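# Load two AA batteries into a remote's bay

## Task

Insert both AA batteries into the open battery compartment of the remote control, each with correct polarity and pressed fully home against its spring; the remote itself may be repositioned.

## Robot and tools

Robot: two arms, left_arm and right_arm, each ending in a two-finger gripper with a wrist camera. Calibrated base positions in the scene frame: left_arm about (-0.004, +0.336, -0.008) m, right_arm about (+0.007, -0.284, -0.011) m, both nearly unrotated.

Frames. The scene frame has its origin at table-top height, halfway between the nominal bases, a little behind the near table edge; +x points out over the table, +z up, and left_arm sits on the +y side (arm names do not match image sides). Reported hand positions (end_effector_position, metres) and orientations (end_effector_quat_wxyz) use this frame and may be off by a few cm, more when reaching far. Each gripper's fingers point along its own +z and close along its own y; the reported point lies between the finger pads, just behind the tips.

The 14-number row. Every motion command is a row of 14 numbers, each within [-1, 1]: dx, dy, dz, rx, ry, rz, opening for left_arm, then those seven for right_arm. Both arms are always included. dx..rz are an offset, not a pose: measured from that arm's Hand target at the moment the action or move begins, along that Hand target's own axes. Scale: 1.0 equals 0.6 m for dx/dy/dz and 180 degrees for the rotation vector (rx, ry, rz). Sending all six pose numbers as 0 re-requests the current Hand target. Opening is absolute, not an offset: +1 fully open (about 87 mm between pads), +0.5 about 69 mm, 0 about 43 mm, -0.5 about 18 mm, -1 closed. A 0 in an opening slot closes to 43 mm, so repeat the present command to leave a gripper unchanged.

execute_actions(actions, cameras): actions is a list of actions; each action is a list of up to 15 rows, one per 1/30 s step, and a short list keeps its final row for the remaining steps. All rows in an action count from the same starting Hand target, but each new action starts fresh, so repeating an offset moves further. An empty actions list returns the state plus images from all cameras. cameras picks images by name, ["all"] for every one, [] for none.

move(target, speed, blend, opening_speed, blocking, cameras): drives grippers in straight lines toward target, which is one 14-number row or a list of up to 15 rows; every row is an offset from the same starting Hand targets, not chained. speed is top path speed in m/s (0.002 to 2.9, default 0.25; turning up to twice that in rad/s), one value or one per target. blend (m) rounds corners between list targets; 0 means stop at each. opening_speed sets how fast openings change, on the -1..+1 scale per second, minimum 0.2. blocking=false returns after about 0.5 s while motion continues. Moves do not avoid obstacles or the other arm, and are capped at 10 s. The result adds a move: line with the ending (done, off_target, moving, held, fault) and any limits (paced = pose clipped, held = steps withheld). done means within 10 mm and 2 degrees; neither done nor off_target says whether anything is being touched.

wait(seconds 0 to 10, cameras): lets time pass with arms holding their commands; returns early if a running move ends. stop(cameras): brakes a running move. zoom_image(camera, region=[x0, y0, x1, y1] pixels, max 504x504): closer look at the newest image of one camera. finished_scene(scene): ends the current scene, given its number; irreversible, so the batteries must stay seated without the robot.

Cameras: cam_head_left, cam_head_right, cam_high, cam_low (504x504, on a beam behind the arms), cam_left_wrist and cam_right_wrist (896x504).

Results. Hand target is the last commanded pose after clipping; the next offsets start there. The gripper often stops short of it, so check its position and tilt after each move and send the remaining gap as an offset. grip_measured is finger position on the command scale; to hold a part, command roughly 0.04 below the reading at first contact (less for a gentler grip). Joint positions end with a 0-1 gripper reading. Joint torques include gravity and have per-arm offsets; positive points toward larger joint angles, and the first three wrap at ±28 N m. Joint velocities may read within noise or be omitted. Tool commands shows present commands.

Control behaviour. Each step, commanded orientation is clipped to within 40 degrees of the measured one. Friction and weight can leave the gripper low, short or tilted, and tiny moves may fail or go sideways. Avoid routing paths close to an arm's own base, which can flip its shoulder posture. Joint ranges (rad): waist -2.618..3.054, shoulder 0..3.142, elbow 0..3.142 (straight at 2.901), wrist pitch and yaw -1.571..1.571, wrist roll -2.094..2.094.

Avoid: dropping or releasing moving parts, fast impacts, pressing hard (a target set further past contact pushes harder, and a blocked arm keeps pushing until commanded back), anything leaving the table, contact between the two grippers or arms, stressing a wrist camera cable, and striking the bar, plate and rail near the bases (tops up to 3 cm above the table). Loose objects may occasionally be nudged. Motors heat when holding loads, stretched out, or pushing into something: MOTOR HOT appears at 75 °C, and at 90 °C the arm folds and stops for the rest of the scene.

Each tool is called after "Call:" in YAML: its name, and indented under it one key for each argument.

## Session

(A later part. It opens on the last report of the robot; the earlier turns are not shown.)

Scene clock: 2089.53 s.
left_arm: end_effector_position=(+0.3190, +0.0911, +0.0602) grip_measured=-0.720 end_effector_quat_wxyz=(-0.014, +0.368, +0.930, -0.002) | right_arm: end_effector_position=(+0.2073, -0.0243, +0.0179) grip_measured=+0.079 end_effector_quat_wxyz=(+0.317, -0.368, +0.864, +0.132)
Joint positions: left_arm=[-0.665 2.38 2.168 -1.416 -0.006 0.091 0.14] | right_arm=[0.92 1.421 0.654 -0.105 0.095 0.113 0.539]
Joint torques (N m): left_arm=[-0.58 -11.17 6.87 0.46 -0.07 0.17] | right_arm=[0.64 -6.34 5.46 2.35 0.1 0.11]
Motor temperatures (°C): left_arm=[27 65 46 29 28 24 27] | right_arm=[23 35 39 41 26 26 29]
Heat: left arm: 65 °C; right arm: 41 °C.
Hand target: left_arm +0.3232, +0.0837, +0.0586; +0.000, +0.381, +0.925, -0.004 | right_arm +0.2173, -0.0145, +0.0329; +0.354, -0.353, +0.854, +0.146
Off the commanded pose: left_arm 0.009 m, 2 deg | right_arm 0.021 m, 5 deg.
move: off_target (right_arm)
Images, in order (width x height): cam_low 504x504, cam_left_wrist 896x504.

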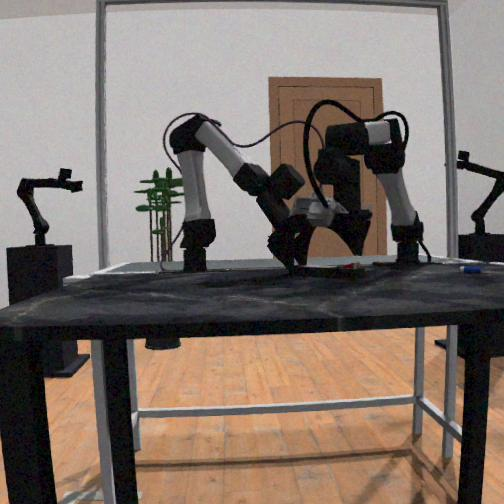

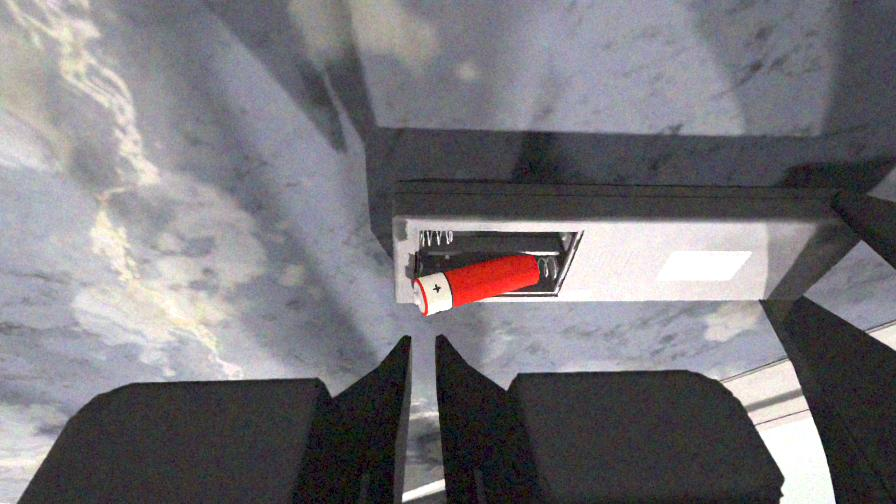

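Call:
move:
  target: [0.003, 0, 0.020, 0, 0, 0, -0.72, 0, 0, 0, 0, 0, 0, 0.02]
  speed: 0.08
  cameras: ["cam_left_wrist", "cam_low"]

Call:
zoom_image:
  camera: "cam_low"
  region: [325, 240, 385, 285]

Call:
zoom_image:
  camera: "cam_left_wrist"
  region: [340, 220, 600, 380]

Scene clock: 2094.83 s.
left_arm: end_effector_position=(+0.3192, +0.0907, +0.0463) grip_measured=-0.720 end_effector_quat_wxyz=(-0.014, +0.368, +0.930, -0.002) | right_arm: end_effector_position=(+0.2073, -0.0243, +0.0179) grip_measured=+0.079 end_effector_quat_wxyz=(+0.317, -0.368, +0.864, +0.132)
Joint positions: left_arm=[-0.665 2.38 2.113 -1.361 -0.006 0.091 0.14] | right_arm=[0.92 1.421 0.654 -0.105 0.095 0.113 0.539]
Joint torques (N m): left_arm=[-0.54 -12.14 5.72 0.46 -0.07 0.18] | right_arm=[0.65 -6.35 5.46 2.35 0.1 0.11]
Motor temperatures (°C): left_arm=[27 65 45 29 28 24 27] | right_arm=[23 35 39 41 26 26 29]
Heat: left arm: 65 °C; right arm: 41 °C.
Hand target: left_arm +0.3219, +0.0849, +0.0466; +0.000, +0.381, +0.925, -0.004 | right_arm +0.2173, -0.0145, +0.0329; +0.354, -0.353, +0.854, +0.146
Off the commanded pose: left_arm 0.006 m, 2 deg | right_arm 0.021 m, 5 deg.
move: off_target (right_arm)
Images, in order (width x height): cam_low 504x504, cam_left_wrist 896x504.

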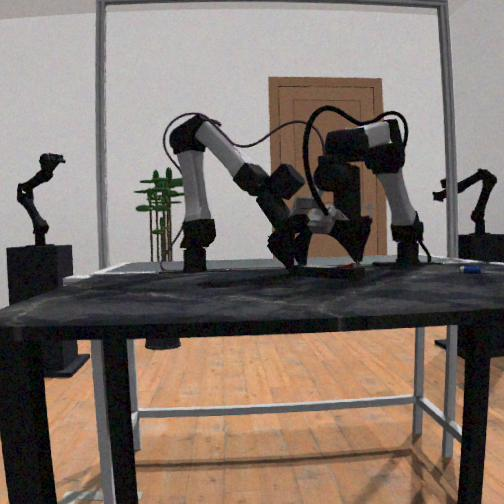

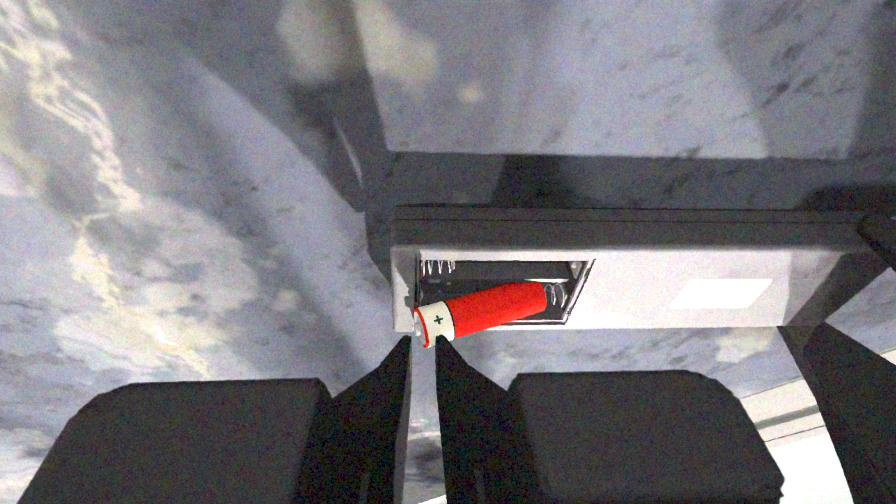

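Scaled by 8.400 from the camera's 504x504 image, which has a finer 720x720 frame.

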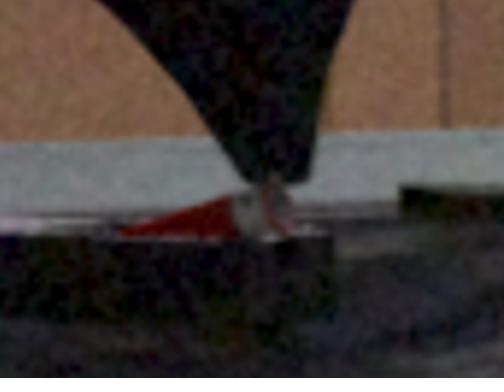

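Scaled by 1.938 from the camera's 896x504 image, which has a finer 1280x720 frame.

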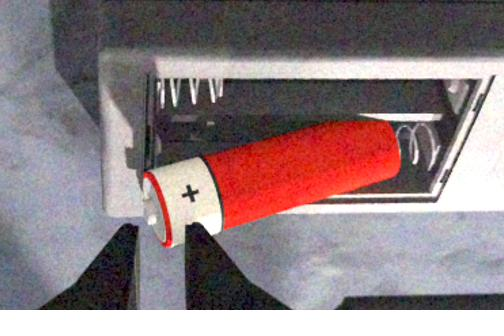

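Call:
move:
  target: [0.000, 0, 0.013, 0, 0, 0, -0.72, 0, 0, 0, 0, 0, 0, 0.02]
  speed: 0.05
  cameras: ["cam_left_wrist", "cam_low"]

Call:
zoom_image:
  camera: "cam_low"
  region: [325, 240, 385, 285]

Call:
zoom_image:
  camera: "cam_left_wrist"
  region: [340, 220, 600, 380]

Scene clock: 2106.03 s.
left_arm: end_effector_position=(+0.3190, +0.0908, +0.0442) grip_measured=-0.720 end_effector_quat_wxyz=(-0.014, +0.368, +0.930, -0.002) | right_arm: end_effector_position=(+0.2073, -0.0243, +0.0179) grip_measured=+0.079 end_effector_quat_wxyz=(+0.317, -0.368, +0.864, +0.132)
Joint positions: left_arm=[-0.665 2.379 2.102 -1.351 -0.006 0.091 0.14] | right_arm=[0.92 1.421 0.654 -0.105 0.095 0.113 0.539]
Joint torques (N m): left_arm=[-0.53 -11.93 3.88 0.66 -0.07 0.18] | right_arm=[0.62 -6.35 5.46 2.34 0.11 0.12]
Motor temperatures (°C): left_arm=[27 66 44 29 28 24 27] | right_arm=[23 35 39 41 26 26 29]
Heat: left arm: 66 °C; right arm: 41 °C.
Hand target: left_arm +0.3219, +0.0849, +0.0388; +0.000, +0.381, +0.925, -0.004 | right_arm +0.2173, -0.0145, +0.0329; +0.354, -0.353, +0.854, +0.146
Off the commanded pose: left_arm 0.009 m, 2 deg | right_arm 0.021 m, 5 deg.
move: off_target (right_arm)
Images, in order (width x height): cam_low 504x504, cam_left_wrist 896x504.

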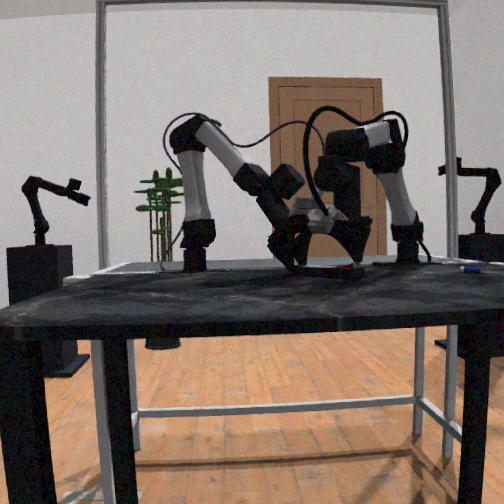

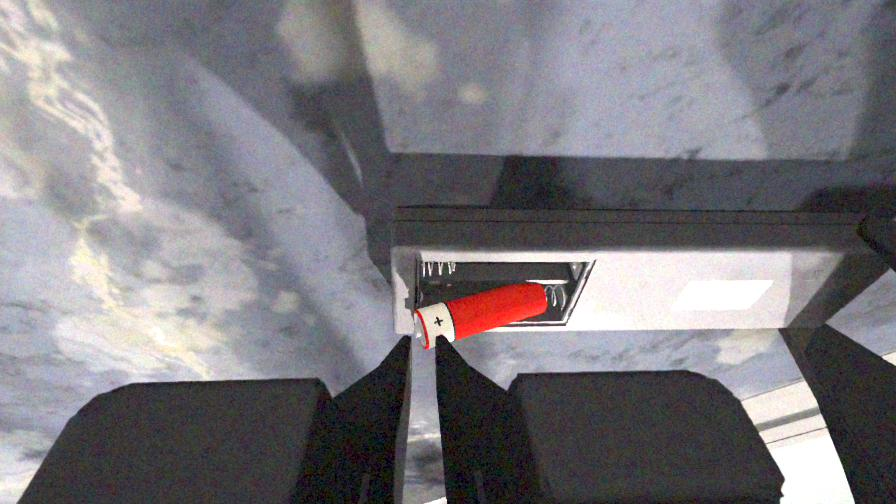

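Scaled by 8.400 from the camera's 504x504 image, which has a finer 720x720 frame.

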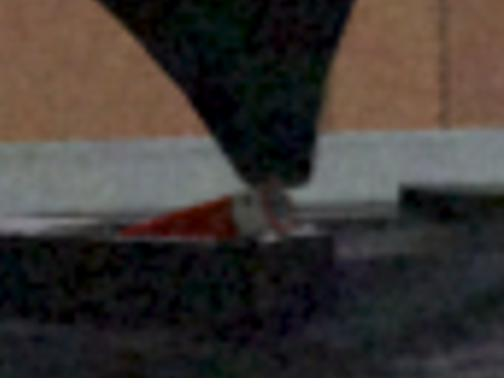

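Scaled by 1.938 from the camera's 896x504 image, which has a finer 1280x720 frame.

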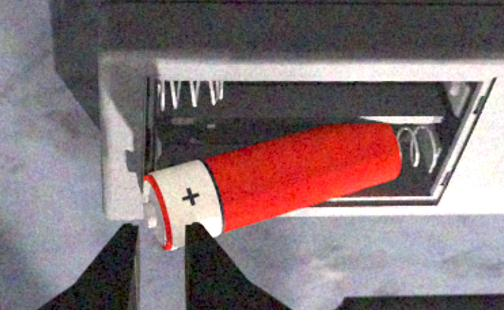

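Call:
move:
  target: [0.000, -0.018, 0.010, 0, 0, 0, -0.72, 0, 0, 0, 0, 0, 0, 0.02]
  speed: 0.04
  cameras: ["cam_left_wrist", "cam_low"]

Call:
zoom_image:
  camera: "cam_low"
  region: [325, 240, 385, 285]

Call:
zoom_image:
  camera: "cam_left_wrist"
  region: [340, 220, 600, 380]

Scene clock: 2112.43 s.
left_arm: end_effector_position=(+0.3150, +0.0880, +0.0425) grip_measured=-0.720 end_effector_quat_wxyz=(-0.010, +0.380, +0.925, +0.003) | right_arm: end_effector_position=(+0.2073, -0.0243, +0.0179) grip_measured=+0.079 end_effector_quat_wxyz=(+0.317, -0.368, +0.864, +0.132)
Joint positions: left_arm=[-0.682 2.365 2.072 -1.33 -0.016 0.099 0.14] | right_arm=[0.92 1.421 0.654 -0.105 0.095 0.113 0.539]
Joint torques (N m): left_arm=[-1.06 -11.12 3.6 0.73 0.06 -0.05] | right_arm=[0.66 -6.32 5.44 2.34 0.1 0.11]
Motor temperatures (°C): left_arm=[27 68 43 29 28 24 27] | right_arm=[23 35 39 41 26 26 29]
Heat: left arm: 68 °C; right arm: 41 °C.
Hand target: left_arm +0.3142, +0.0772, +0.0329; +0.000, +0.381, +0.925, -0.004 | right_arm +0.2173, -0.0145, +0.0329; +0.354, -0.353, +0.854, +0.146
Off the commanded pose: left_arm 0.015 m, 1 deg | right_arm 0.021 m, 5 deg.
move: off_target (left_arm, right_arm)
Images, in order (width x height): cam_low 504x504, cam_left_wrist 896x504.

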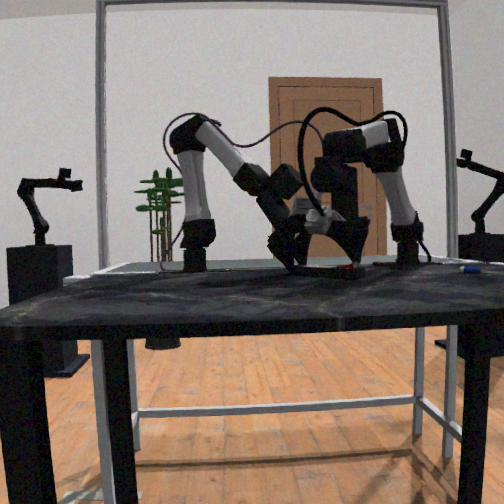

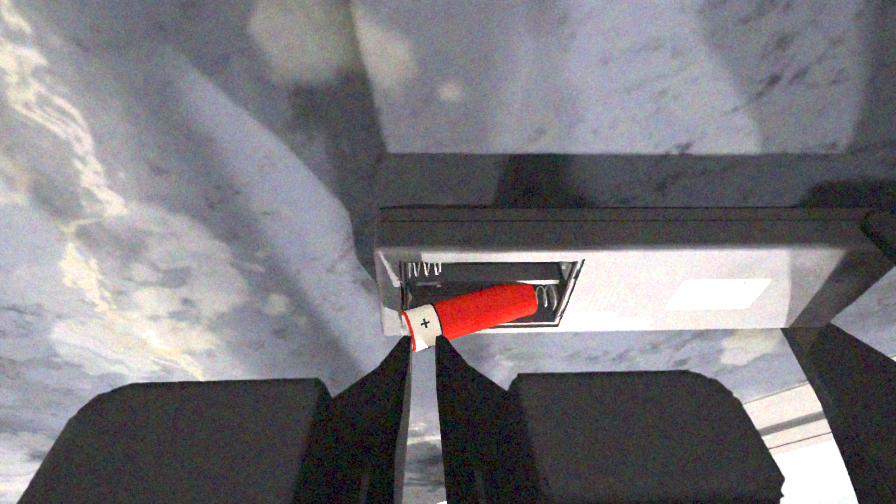

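Scaled by 8.400 from the camera's 504x504 image, which has a finer 720x720 frame.

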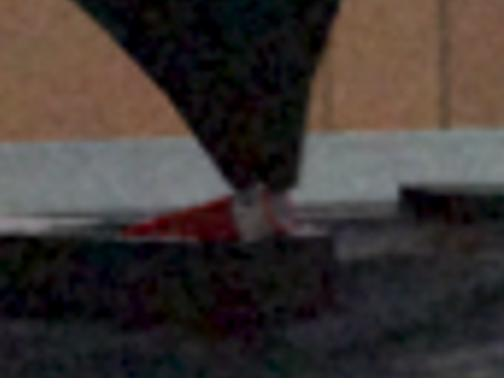

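Scaled by 1.938 from the camera's 896x504 image, which has a finer 1280x720 frame.

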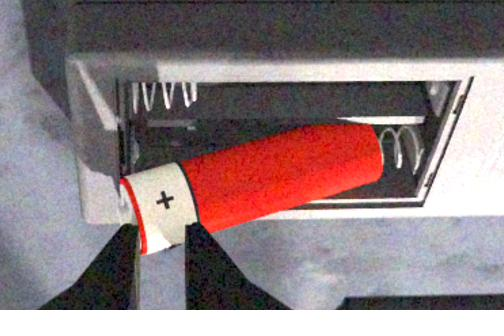

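Call:
move:
  target: [0.002, -0.010, 0.006, 0, 0, 0, -0.72, 0, 0, 0, 0, 0, 0, 0.02]
  speed: 0.04
  cameras: ["cam_left_wrist", "cam_low"]

Call:
zoom_image:
  camera: "cam_low"
  region: [325, 240, 385, 285]

Call:
zoom_image:
  camera: "cam_left_wrist"
  region: [340, 220, 600, 380]

Scene clock: 2118.30 s.
left_arm: end_effector_position=(+0.3145, +0.0879, +0.0429) grip_measured=-0.720 end_effector_quat_wxyz=(-0.003, +0.383, +0.924, +0.009) | right_arm: end_effector_position=(+0.2073, -0.0243, +0.0179) grip_measured=+0.079 end_effector_quat_wxyz=(+0.317, -0.368, +0.864, +0.132)
Joint positions: left_arm=[-0.689 2.349 2.049 -1.311 -0.032 0.099 0.14] | right_arm=[0.92 1.421 0.654 -0.105 0.095 0.113 0.539]
Joint torques (N m): left_arm=[-1.4 -10.45 3.33 0.73 0.21 -0.17] | right_arm=[0.65 -6.34 5.44 2.34 0.1 0.11]
Motor temperatures (°C): left_arm=[27 67 42 29 28 24 27] | right_arm=[23 35 39 41 26 26 29]
Heat: left arm: 67 °C; right arm: 41 °C.
Hand target: left_arm +0.3091, +0.0737, +0.0293; +0.000, +0.381, +0.925, -0.004 | right_arm +0.2173, -0.0145, +0.0329; +0.354, -0.353, +0.854, +0.146
Off the commanded pose: left_arm 0.020 m, 2 deg | right_arm 0.021 m, 5 deg.
move: off_target (left_arm, right_arm)
Images, in order (width x height): cam_low 504x504, cam_left_wrist 896x504.

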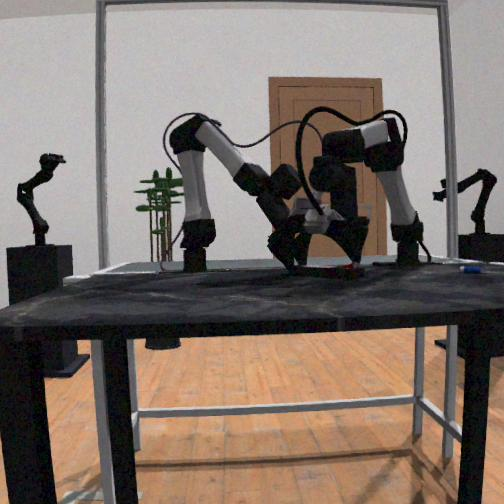

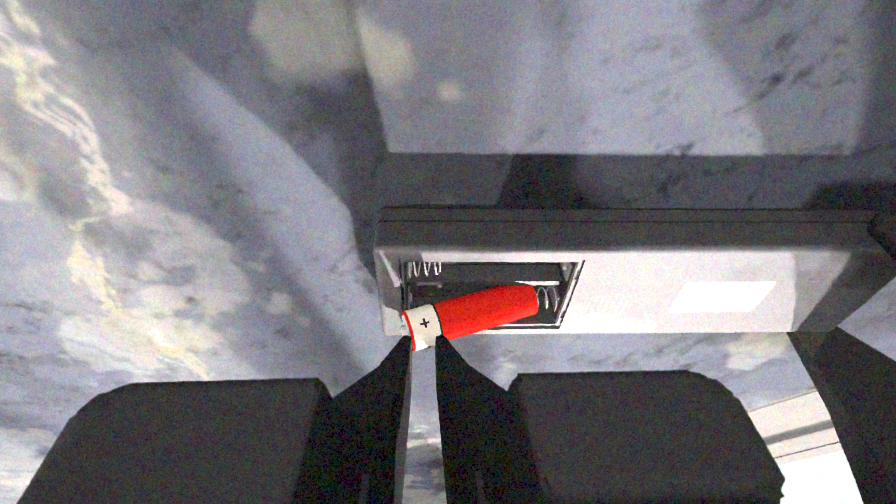

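Scaled by 8.400 from the camera's 504x504 image, which has a finer 720x720 frame.

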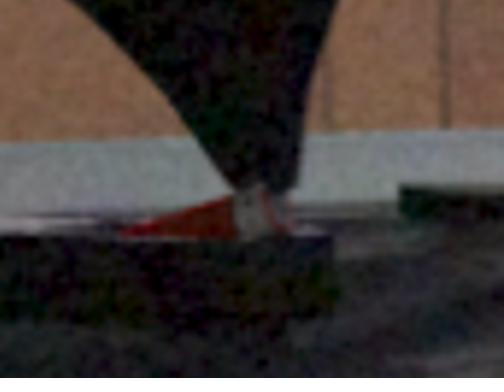

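Scaled by 1.938 from the camera's 896x504 image, which has a finer 1280x720 frame.

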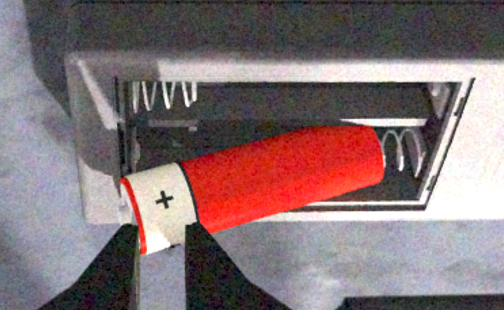

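Call:
move:
  target: [0.002, -0.014, 0.0, 0, 0, 0, -0.72, 0, 0, 0, 0, 0, 0, 0.02]
  speed: 0.04
  cameras: ["cam_left_wrist", "cam_low"]

Call:
zoom_image:
  camera: "cam_low"
  region: [325, 240, 385, 285]

Call:
zoom_image:
  camera: "cam_left_wrist"
  region: [340, 220, 600, 380]

Scene clock: 2124.60 s.
left_arm: end_effector_position=(+0.3135, +0.0873, +0.0426) grip_measured=-0.720 end_effector_quat_wxyz=(+0.002, +0.383, +0.923, +0.019) | right_arm: end_effector_position=(+0.2073, -0.0243, +0.0179) grip_measured=+0.079 end_effector_quat_wxyz=(+0.317, -0.368, +0.864, +0.132)
Joint positions: left_arm=[-0.7 2.343 2.036 -1.302 -0.053 0.088 0.14] | right_arm=[0.92 1.421 0.654 -0.105 0.095 0.113 0.539]
Joint torques (N m): left_arm=[-1.89 -10.41 3.3 0.7 0.46 -0.25] | right_arm=[0.62 -6.32 5.42 2.35 0.1 0.11]
Motor temperatures (°C): left_arm=[27 68 42 29 28 24 27] | right_arm=[23 35 39 41 26 26 29]
Heat: left arm: 68 °C; right arm: 41 °C.
Hand target: left_arm +0.3024, +0.0686, +0.0294; +0.000, +0.381, +0.925, -0.004 | right_arm +0.2173, -0.0145, +0.0329; +0.354, -0.353, +0.854, +0.146
Off the commanded pose: left_arm 0.026 m, 3 deg | right_arm 0.021 m, 5 deg.
move: off_target (left_arm, right_arm)
Images, in order (width x height): cam_low 504x504, cam_left_wrist 896x504.

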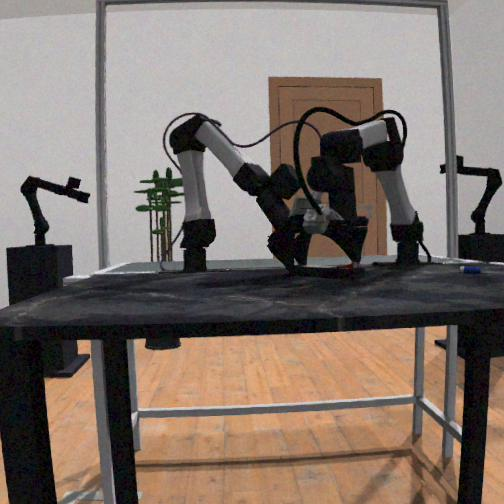

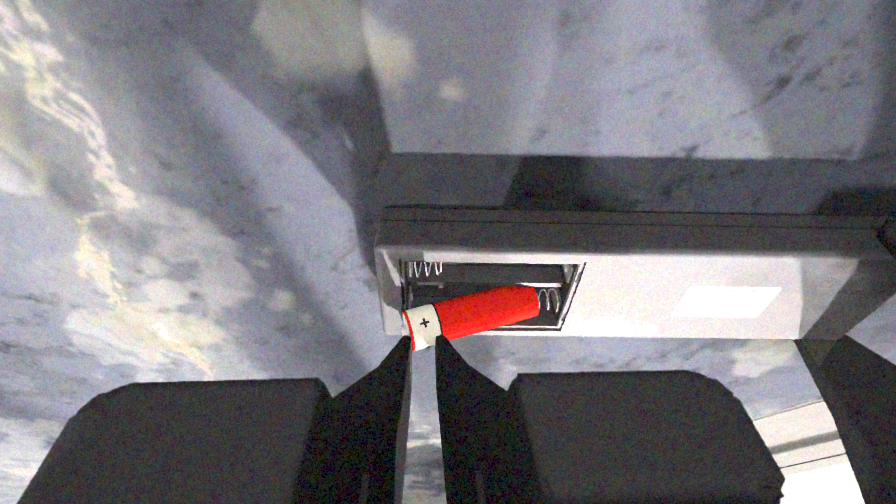

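Scaled by 8.400 from the camera's 504x504 image, which has a finer 720x720 frame.

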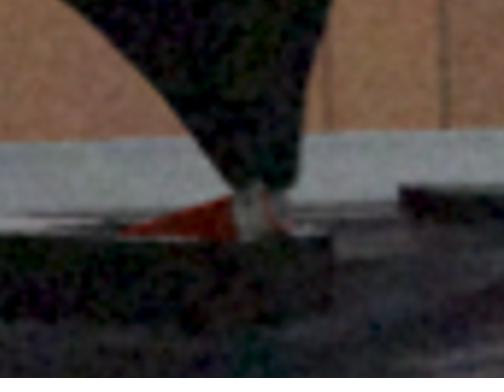

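Scaled by 1.938 from the camera's 896x504 image, which has a finer 1280x720 frame.

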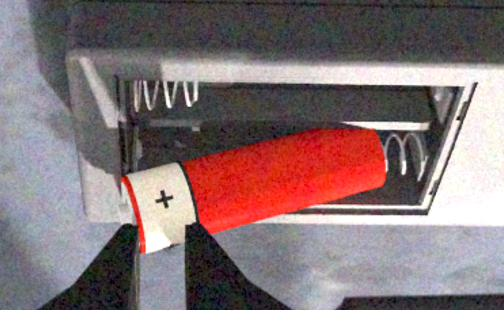

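Call:
move:
  target: [0.002, -0.022, 0.003, 0, 0, 0, -0.72, 0, 0, 0, 0, 0, 0, 0.02]
  speed: 0.04
  cameras: ["cam_left_wrist", "cam_low"]

Call:
zoom_image:
  camera: "cam_left_wrist"
  region: [340, 220, 600, 380]

Scene clock: 2138.30 s.
left_arm: end_effector_position=(+0.3128, +0.0866, +0.0430) grip_measured=-0.720 end_effector_quat_wxyz=(+0.011, +0.384, +0.923, +0.035) | right_arm: end_effector_position=(+0.2073, -0.0243, +0.0179) grip_measured=+0.079 end_effector_quat_wxyz=(+0.317, -0.368, +0.864, +0.132)
Joint positions: left_arm=[-0.717 2.334 2.021 -1.29 -0.09 0.072 0.14] | right_arm=[0.92 1.421 0.654 -0.105 0.095 0.113 0.539]
Joint torques (N m): left_arm=[-2.78 -10.21 3.23 0.66 0.84 -0.37] | right_arm=[0.65 -6.32 5.44 2.35 0.1 0.11]
Motor temperatures (°C): left_arm=[27 68 41 29 28 24 27] | right_arm=[23 35 39 41 26 26 29]
Heat: left arm: 68 °C; right arm: 41 °C.
Hand target: left_arm +0.2922, +0.0601, +0.0277; +0.000, +0.381, +0.925, -0.004 | right_arm +0.2173, -0.0145, +0.0329; +0.354, -0.353, +0.854, +0.146
Off the commanded pose: left_arm 0.037 m, 5 deg | right_arm 0.021 m, 5 deg.
move: off_target (left_arm, right_arm)
Images, in order (width x height): cam_low 504x504, cam_left_wrist 896x504.

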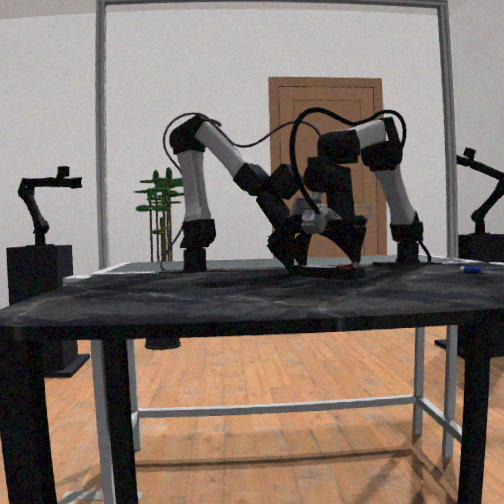

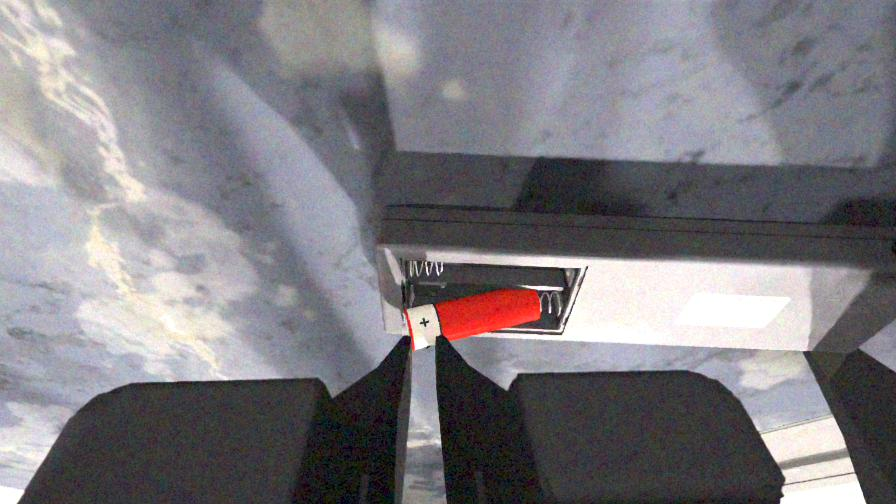

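Scaled by 1.938 from the camera's 896x504 image, which has a finer 1280x720 frame.

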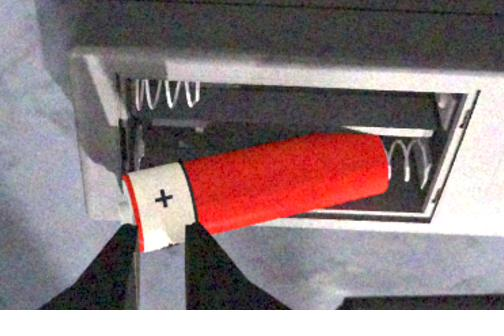

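Call:
move:
  target: [0.002, -0.025, 0.006, 0, 0, 0, -0.72, 0, 0, 0, 0, 0, 0, 0.02]
  speed: 0.04
  cameras: ["cam_left_wrist", "cam_low"]

Call:
zoom_image:
  camera: "cam_left_wrist"
  region: [340, 220, 600, 380]

Call:
zoom_image:
  camera: "cam_low"
  region: [325, 240, 385, 285]

Scene clock: 2147.57 s.
left_arm: end_effector_position=(+0.2832, +0.0621, +0.0338) grip_measured=-0.720 end_effector_quat_wxyz=(-0.004, +0.387, +0.922, +0.013) | right_arm: end_effector_position=(+0.2066, -0.0242, +0.0179) grip_measured=+0.079 end_effector_quat_wxyz=(+0.317, -0.368, +0.864, +0.132)
Joint positions: left_arm=[-0.782 2.33 1.975 -1.265 -0.035 0.014 0.14] | right_arm=[0.921 1.42 0.653 -0.105 0.095 0.116 0.539]
Joint torques (N m): left_arm=[-0.43 -10.22 4.96 0.65 0.29 -0.14] | right_arm=[0.53 -6.22 5.48 2.34 0.1 0.11]
Motor temperatures (°C): left_arm=[28 66 40 29 28 24 27] | right_arm=[23 35 39 41 26 26 29]
Heat: left arm: 66 °C; right arm: 41 °C.
Hand target: left_arm +0.2808, +0.0502, +0.0242; +0.000, +0.381, +0.925, -0.004 | right_arm +0.2173, -0.0145, +0.0329; +0.354, -0.353, +0.854, +0.146
Off the commanded pose: left_arm 0.016 m, 2 deg | right_arm 0.021 m, 5 deg.
move: off_target (left_arm, right_arm)
Images, in order (width x height): cam_low 504x504, cam_left_wrist 896x504.

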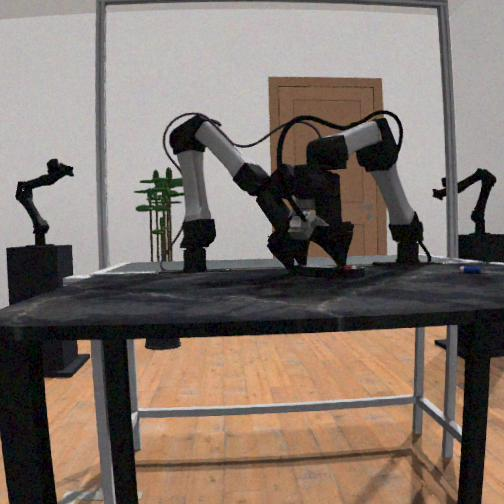

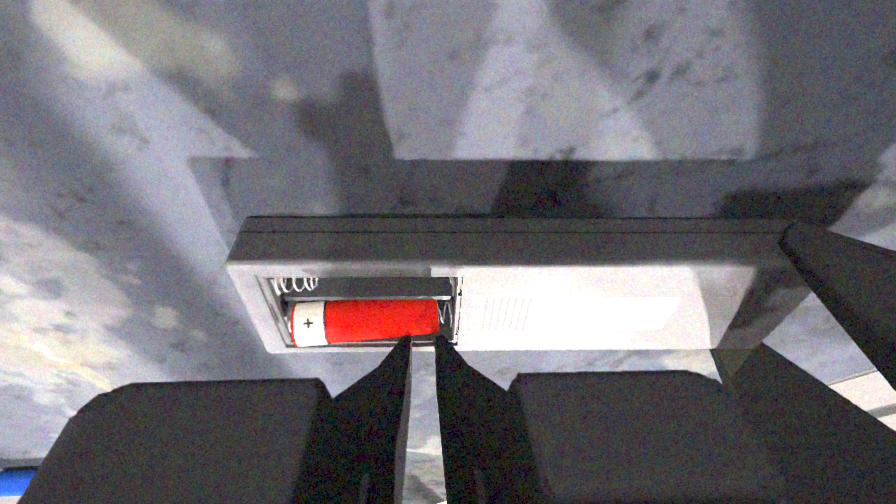

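Scaled by 1.938 from the camera's 896x504 image, which has a finer 1280x720 frame.

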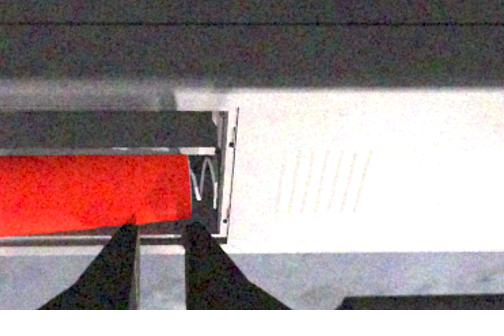

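Scaled by 8.400 from the camera's 504x504 image, which has a finer 720x720 frame.

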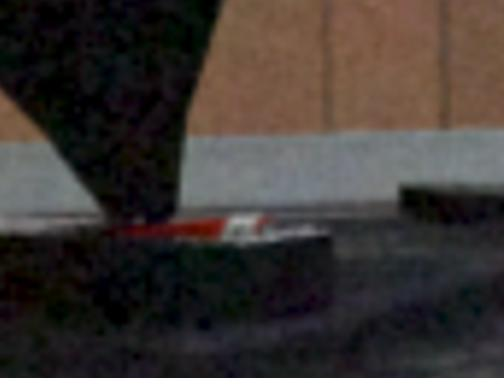

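Call:
move:
  target: [0, 0.02, -0.08, 0, 0, 0, -0.72, 0, 0, 0, 0, 0, 0, 0.02]
  speed: 0.15
  cameras: ["cam_left_wrist", "cam_low"]

Call:
zoom_image:
  camera: "cam_left_wrist"
  region: [260, 100, 560, 300]

Call:
zoom_image:
  camera: "cam_low"
  region: [325, 240, 385, 285]

Scene clock: 2155.10 s.
left_arm: end_effector_position=(+0.2861, +0.0667, +0.0655) grip_measured=-0.720 end_effector_quat_wxyz=(-0.010, +0.378, +0.926, +0.008) | right_arm: end_effector_position=(+0.2066, -0.0242, +0.0179) grip_measured=+0.079 end_effector_quat_wxyz=(+0.317, -0.368, +0.864, +0.132)
Joint positions: left_arm=[-0.763 2.331 2.102 -1.399 -0.021 0.014 0.14] | right_arm=[0.921 1.42 0.653 -0.105 0.095 0.116 0.539]
Joint torques (N m): left_arm=[0.17 -10.73 10.3 0.17 0.12 0.12] | right_arm=[0.54 -6.2 5.46 2.34 0.1 0.12]
Motor temperatures (°C): left_arm=[28 65 40 29 28 24 27] | right_arm=[23 35 39 41 26 26 29]
Heat: left arm: 65 °C; right arm: 41 °C.
Hand target: left_arm +0.2894, +0.0591, +0.0721; +0.000, +0.381, +0.925, -0.004 | right_arm +0.2173, -0.0145, +0.0329; +0.354, -0.353, +0.854, +0.146
Off the commanded pose: left_arm 0.011 m, 2 deg | right_arm 0.021 m, 5 deg.
move: off_target (left_arm, right_arm)
Images, in order (width x height): cam_low 504x504, cam_left_wrist 896x504.

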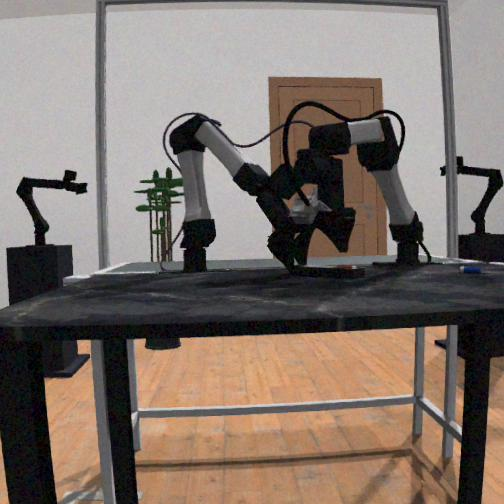

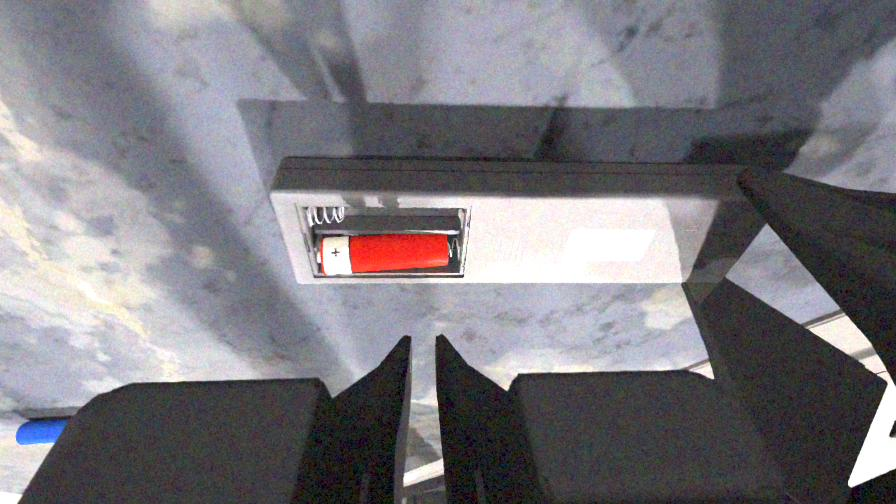

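Scaled by 1.680 from the camera's 896x504 image, which has a finer 1280x720 frame.

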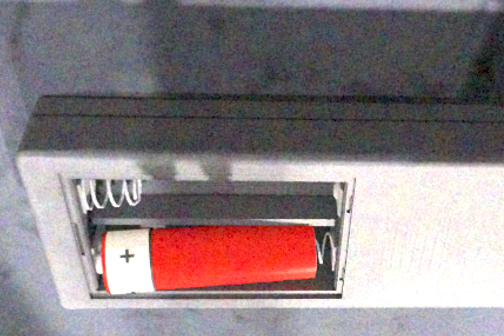

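Scaled by 8.400 from the camera's 504x504 image, which has a finer 720x720 frame.

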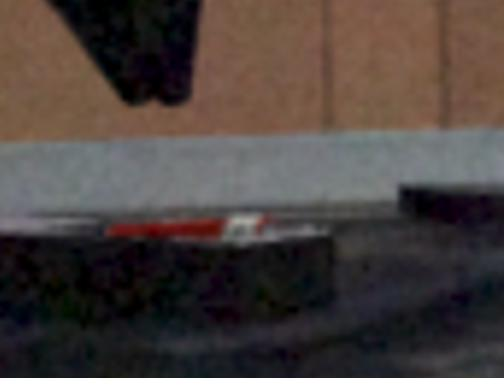

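Call:
move:
  target: [-0.002, 0.058, 0.005, 0, 0, -0.5, -1, 0, 0, 0, 0, 0, 0, 0.02]
  speed: 0.2
  opening_speed: 0.6
  cameras: ["cam_left_wrist", "cam_low"]

Call:
zoom_image:
  camera: "cam_low"
  region: [325, 240, 385, 285]

Scene clock: 2178.80 s.
left_arm: end_effector_position=(+0.3093, +0.0878, +0.0528) grip_measured=-0.989 end_effector_quat_wxyz=(-0.021, -0.374, +0.927, +0.024) | right_arm: end_effector_position=(+0.2066, -0.0242, +0.0179) grip_measured=+0.079 end_effector_quat_wxyz=(+0.317, -0.368, +0.864, +0.132)
Joint positions: left_arm=[-0.579 2.228 1.886 -1.321 -0.013 -1.345 0.006] | right_arm=[0.921 1.42 0.653 -0.105 0.095 0.116 0.539]
Joint torques (N m): left_arm=[0.17 -14.56 5.57 0.33 -0.02 -0.14] | right_arm=[0.53 -6.22 5.48 2.34 0.1 0.11]
Motor temperatures (°C): left_arm=[27 65 43 29 28 24 27] | right_arm=[23 36 38 41 26 26 29]
Heat: left arm: 65 °C; right arm: 41 °C.
Hand target: left_arm +0.3148, +0.0829, +0.0688; -0.003, -0.384, +0.923, -0.003 | right_arm +0.2173, -0.0145, +0.0329; +0.354, -0.353, +0.854, +0.146
Off the commanded pose: left_arm 0.018 m, 4 deg | right_arm 0.021 m, 5 deg.
move: off_target (left_arm, right_arm)
Images, in order (width x height): cam_low 504x504, cam_left_wrist 896x504.

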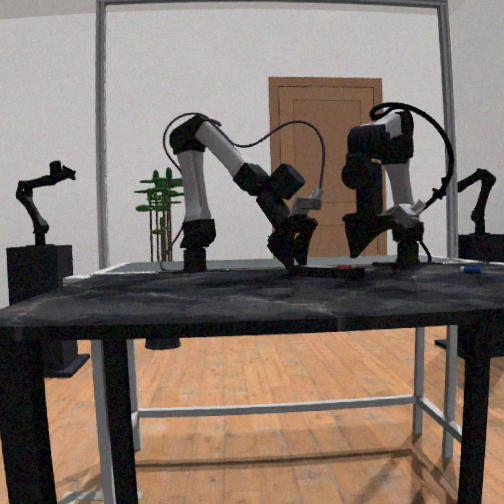

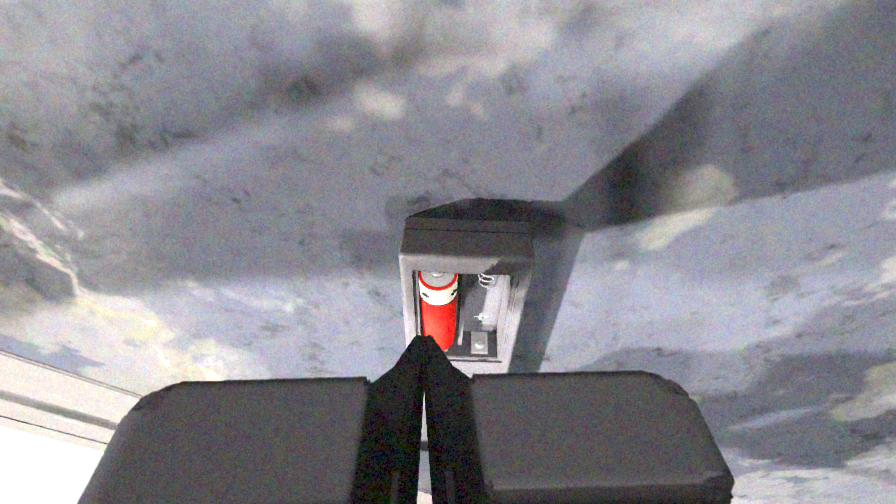

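Scaled by 8.400 from the camera's 504x504 image, which has a finer 720x720 frame.

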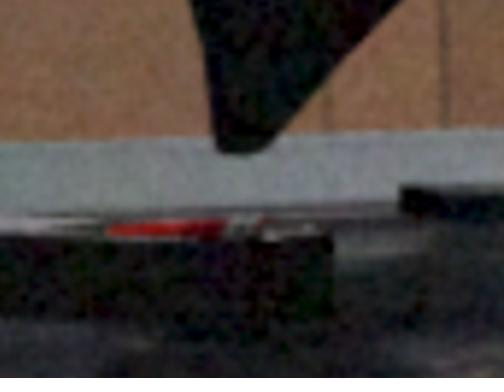

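Call:
move:
  target: [0.0133, -0.0133, 0.0, 0, 0, 0, -1, 0, 0, 0, 0, 0, 0, 0.02]
  speed: 0.1
  cameras: ["cam_left_wrist", "cam_low"]

Call:
zoom_image:
  camera: "cam_low"
  region: [325, 240, 385, 285]

Scene clock: 2188.07 s.
left_arm: end_effector_position=(+0.3064, +0.0828, +0.0528) grip_measured=-0.989 end_effector_quat_wxyz=(-0.020, -0.378, +0.925, +0.024) | right_arm: end_effector_position=(+0.2066, -0.0242, +0.0179) grip_measured=+0.079 end_effector_quat_wxyz=(+0.317, -0.368, +0.864, +0.132)
Joint positions: left_arm=[-0.593 2.228 1.886 -1.321 -0.013 -1.368 0.006] | right_arm=[0.921 1.42 0.653 -0.105 0.095 0.116 0.539]
Joint torques (N m): left_arm=[-0.47 -12.27 9.73 0.19 0 -0.13] | right_arm=[0.5 -6.22 5.46 2.35 0.1 0.12]
Motor temperatures (°C): left_arm=[27 68 42 29 28 24 27] | right_arm=[23 36 38 41 26 26 29]
Heat: left arm: 68 °C; right arm: 41 °C.
Hand target: left_arm +0.3148, +0.0716, +0.0689; -0.003, -0.384, +0.923, -0.003 | right_arm +0.2173, -0.0145, +0.0329; +0.354, -0.353, +0.854, +0.146
Off the commanded pose: left_arm 0.021 m, 4 deg | right_arm 0.021 m, 5 deg.
move: off_target (left_arm, right_arm)
Images, in order (width x height): cam_low 504x504, cam_left_wrist 896x504.

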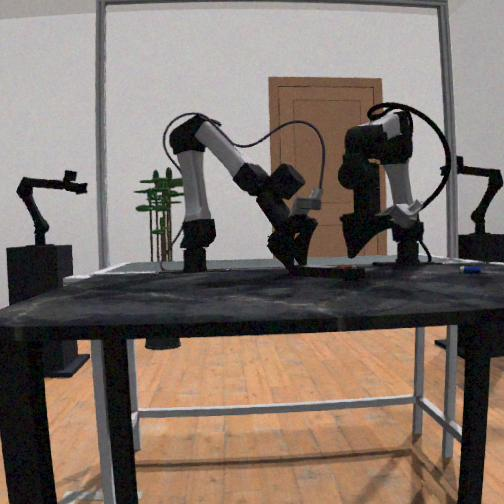

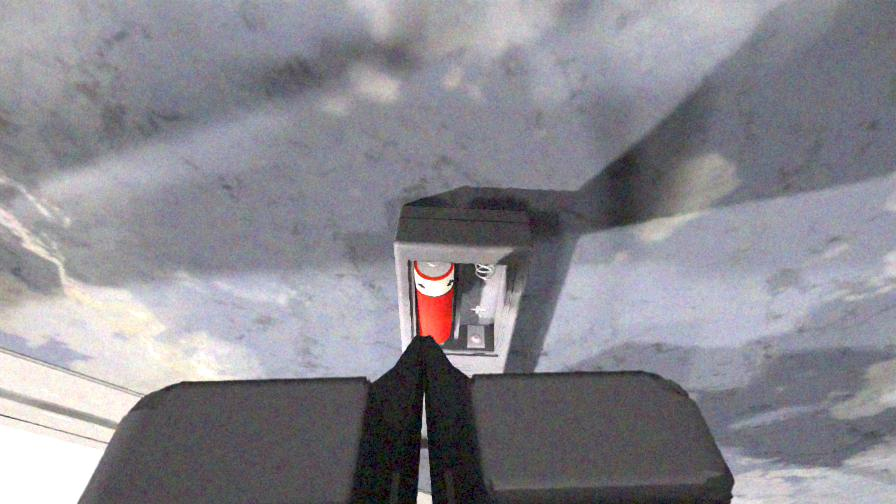

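Scaled by 8.400 from the camera's 504x504 image, which has a finer 720x720 frame.

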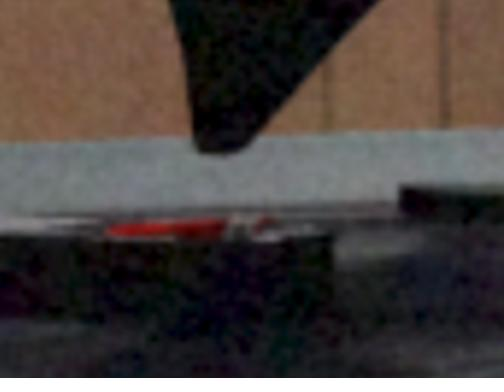

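Call:
move:
  target: [0.0, -0.002, 0.030, 0, 0, 0, -1, 0, 0, 0, 0, 0, 0, 0.02]
  speed: 0.08
  cameras: ["cam_left_wrist", "cam_low"]

Call:
zoom_image:
  camera: "cam_low"
  region: [325, 240, 385, 285]

Scene clock: 2194.67 s.
left_arm: end_effector_position=(+0.3135, +0.0779, +0.0490) grip_measured=-0.989 end_effector_quat_wxyz=(-0.010, -0.378, +0.926, +0.010) | right_arm: end_effector_position=(+0.2066, -0.0242, +0.0179) grip_measured=+0.079 end_effector_quat_wxyz=(+0.317, -0.368, +0.864, +0.132)
Joint positions: left_arm=[-0.593 2.228 1.874 -1.273 -0.013 -1.368 0.006] | right_arm=[0.921 1.42 0.653 -0.105 0.095 0.116 0.539]
Joint torques (N m): left_arm=[-0.53 -11.25 5.67 0.39 0 -0.13] | right_arm=[0.51 -6.17 5.44 2.34 0.09 0.11]
Motor temperatures (°C): left_arm=[27 69 42 29 28 24 27] | right_arm=[23 36 38 41 26 26 29]
Heat: left arm: 69 °C; right arm: 41 °C.
Hand target: left_arm +0.3156, +0.0707, +0.0509; -0.003, -0.384, +0.923, -0.003 | right_arm +0.2173, -0.0145, +0.0329; +0.354, -0.353, +0.854, +0.146
Off the commanded pose: left_arm 0.008 m, 2 deg | right_arm 0.021 m, 5 deg.
move: off_target (right_arm)
Images, in order (width x height): cam_low 504x504, cam_left_wrist 896x504.

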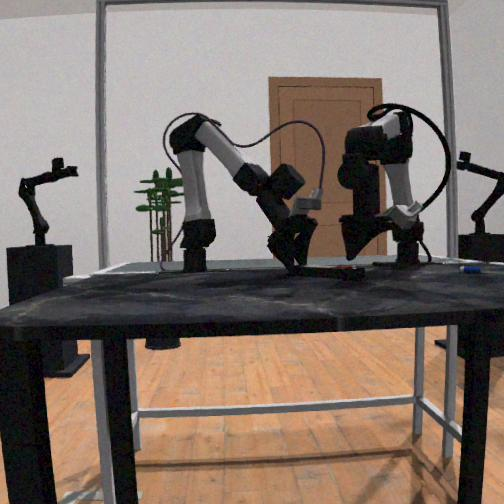

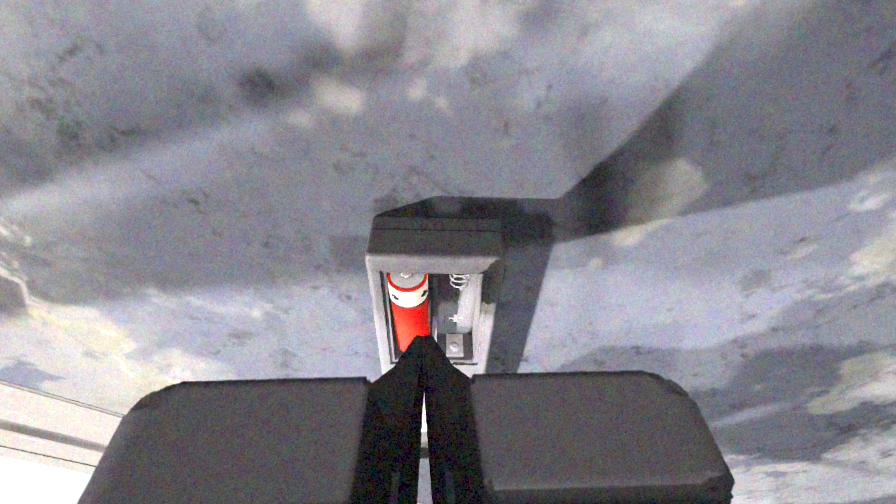

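Scaled by 8.400 from the camera's 504x504 image, which has a finer 720x720 frame.

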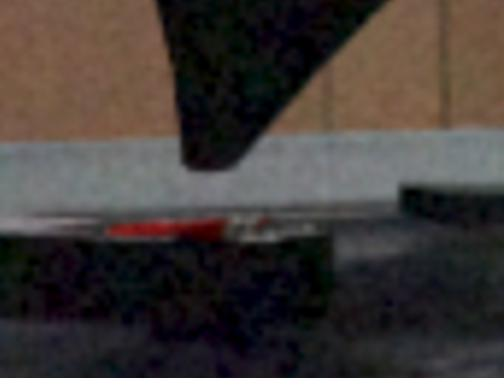

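Call:
move:
  target: [0.0, 0.0167, 0.024, 0, 0, 0, -1, 0, 0, 0, 0, 0, 0, 0.02]
  speed: 0.08
  cameras: ["cam_left_wrist", "cam_low"]

Call:
zoom_image:
  camera: "cam_low"
  region: [325, 240, 385, 285]

Scene clock: 2206.37 s.
left_arm: end_effector_position=(+0.3055, +0.0823, +0.0348) grip_measured=-0.989 end_effector_quat_wxyz=(-0.013, -0.378, +0.925, +0.011) | right_arm: end_effector_position=(+0.2066, -0.0243, +0.0179) grip_measured=+0.079 end_effector_quat_wxyz=(+0.317, -0.368, +0.864, +0.132)
Joint positions: left_arm=[-0.593 2.202 1.774 -1.204 -0.01 -1.368 0.006] | right_arm=[0.921 1.42 0.653 -0.105 0.095 0.114 0.539]
Joint torques (N m): left_arm=[-0.13 -11.73 4.38 0.48 -0.03 -0.09] | right_arm=[0.5 -6.23 5.49 2.35 0.09 0.12]
Motor temperatures (°C): left_arm=[27 69 41 29 28 24 27] | right_arm=[23 36 38 41 26 26 29]
Heat: left arm: 69 °C; right arm: 41 °C.
Hand target: left_arm +0.3084, +0.0776, +0.0365; -0.003, -0.384, +0.923, -0.003 | right_arm +0.2173, -0.0145, +0.0329; +0.354, -0.353, +0.854, +0.146
Off the commanded pose: left_arm 0.006 m, 2 deg | right_arm 0.021 m, 5 deg.
move: off_target (right_arm)
Images, in order (width x height): cam_low 504x504, cam_left_wrist 896x504.

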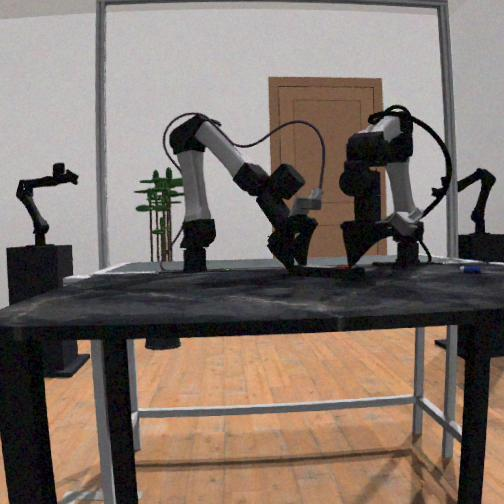

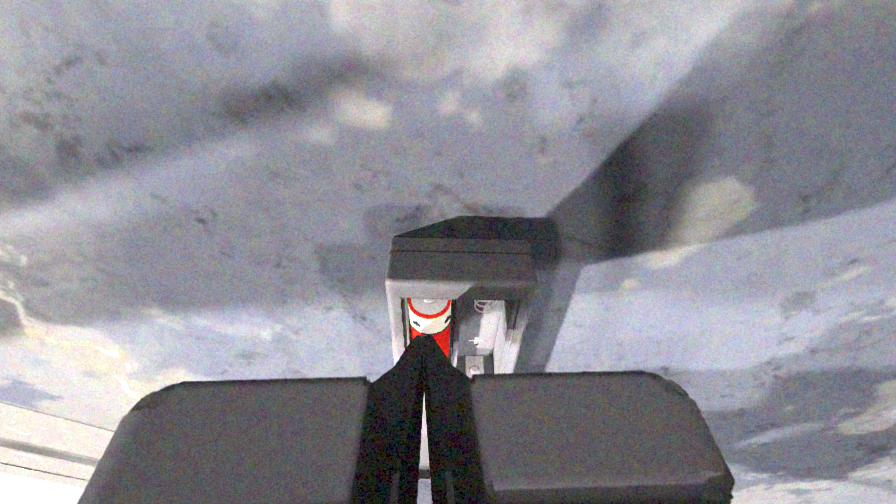

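Scaled by 8.400 from the camera's 504x504 image, which has a finer 720x720 frame.

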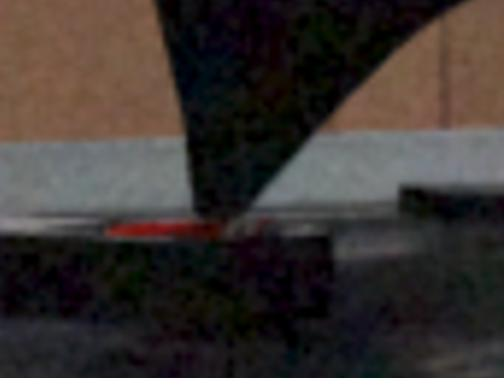

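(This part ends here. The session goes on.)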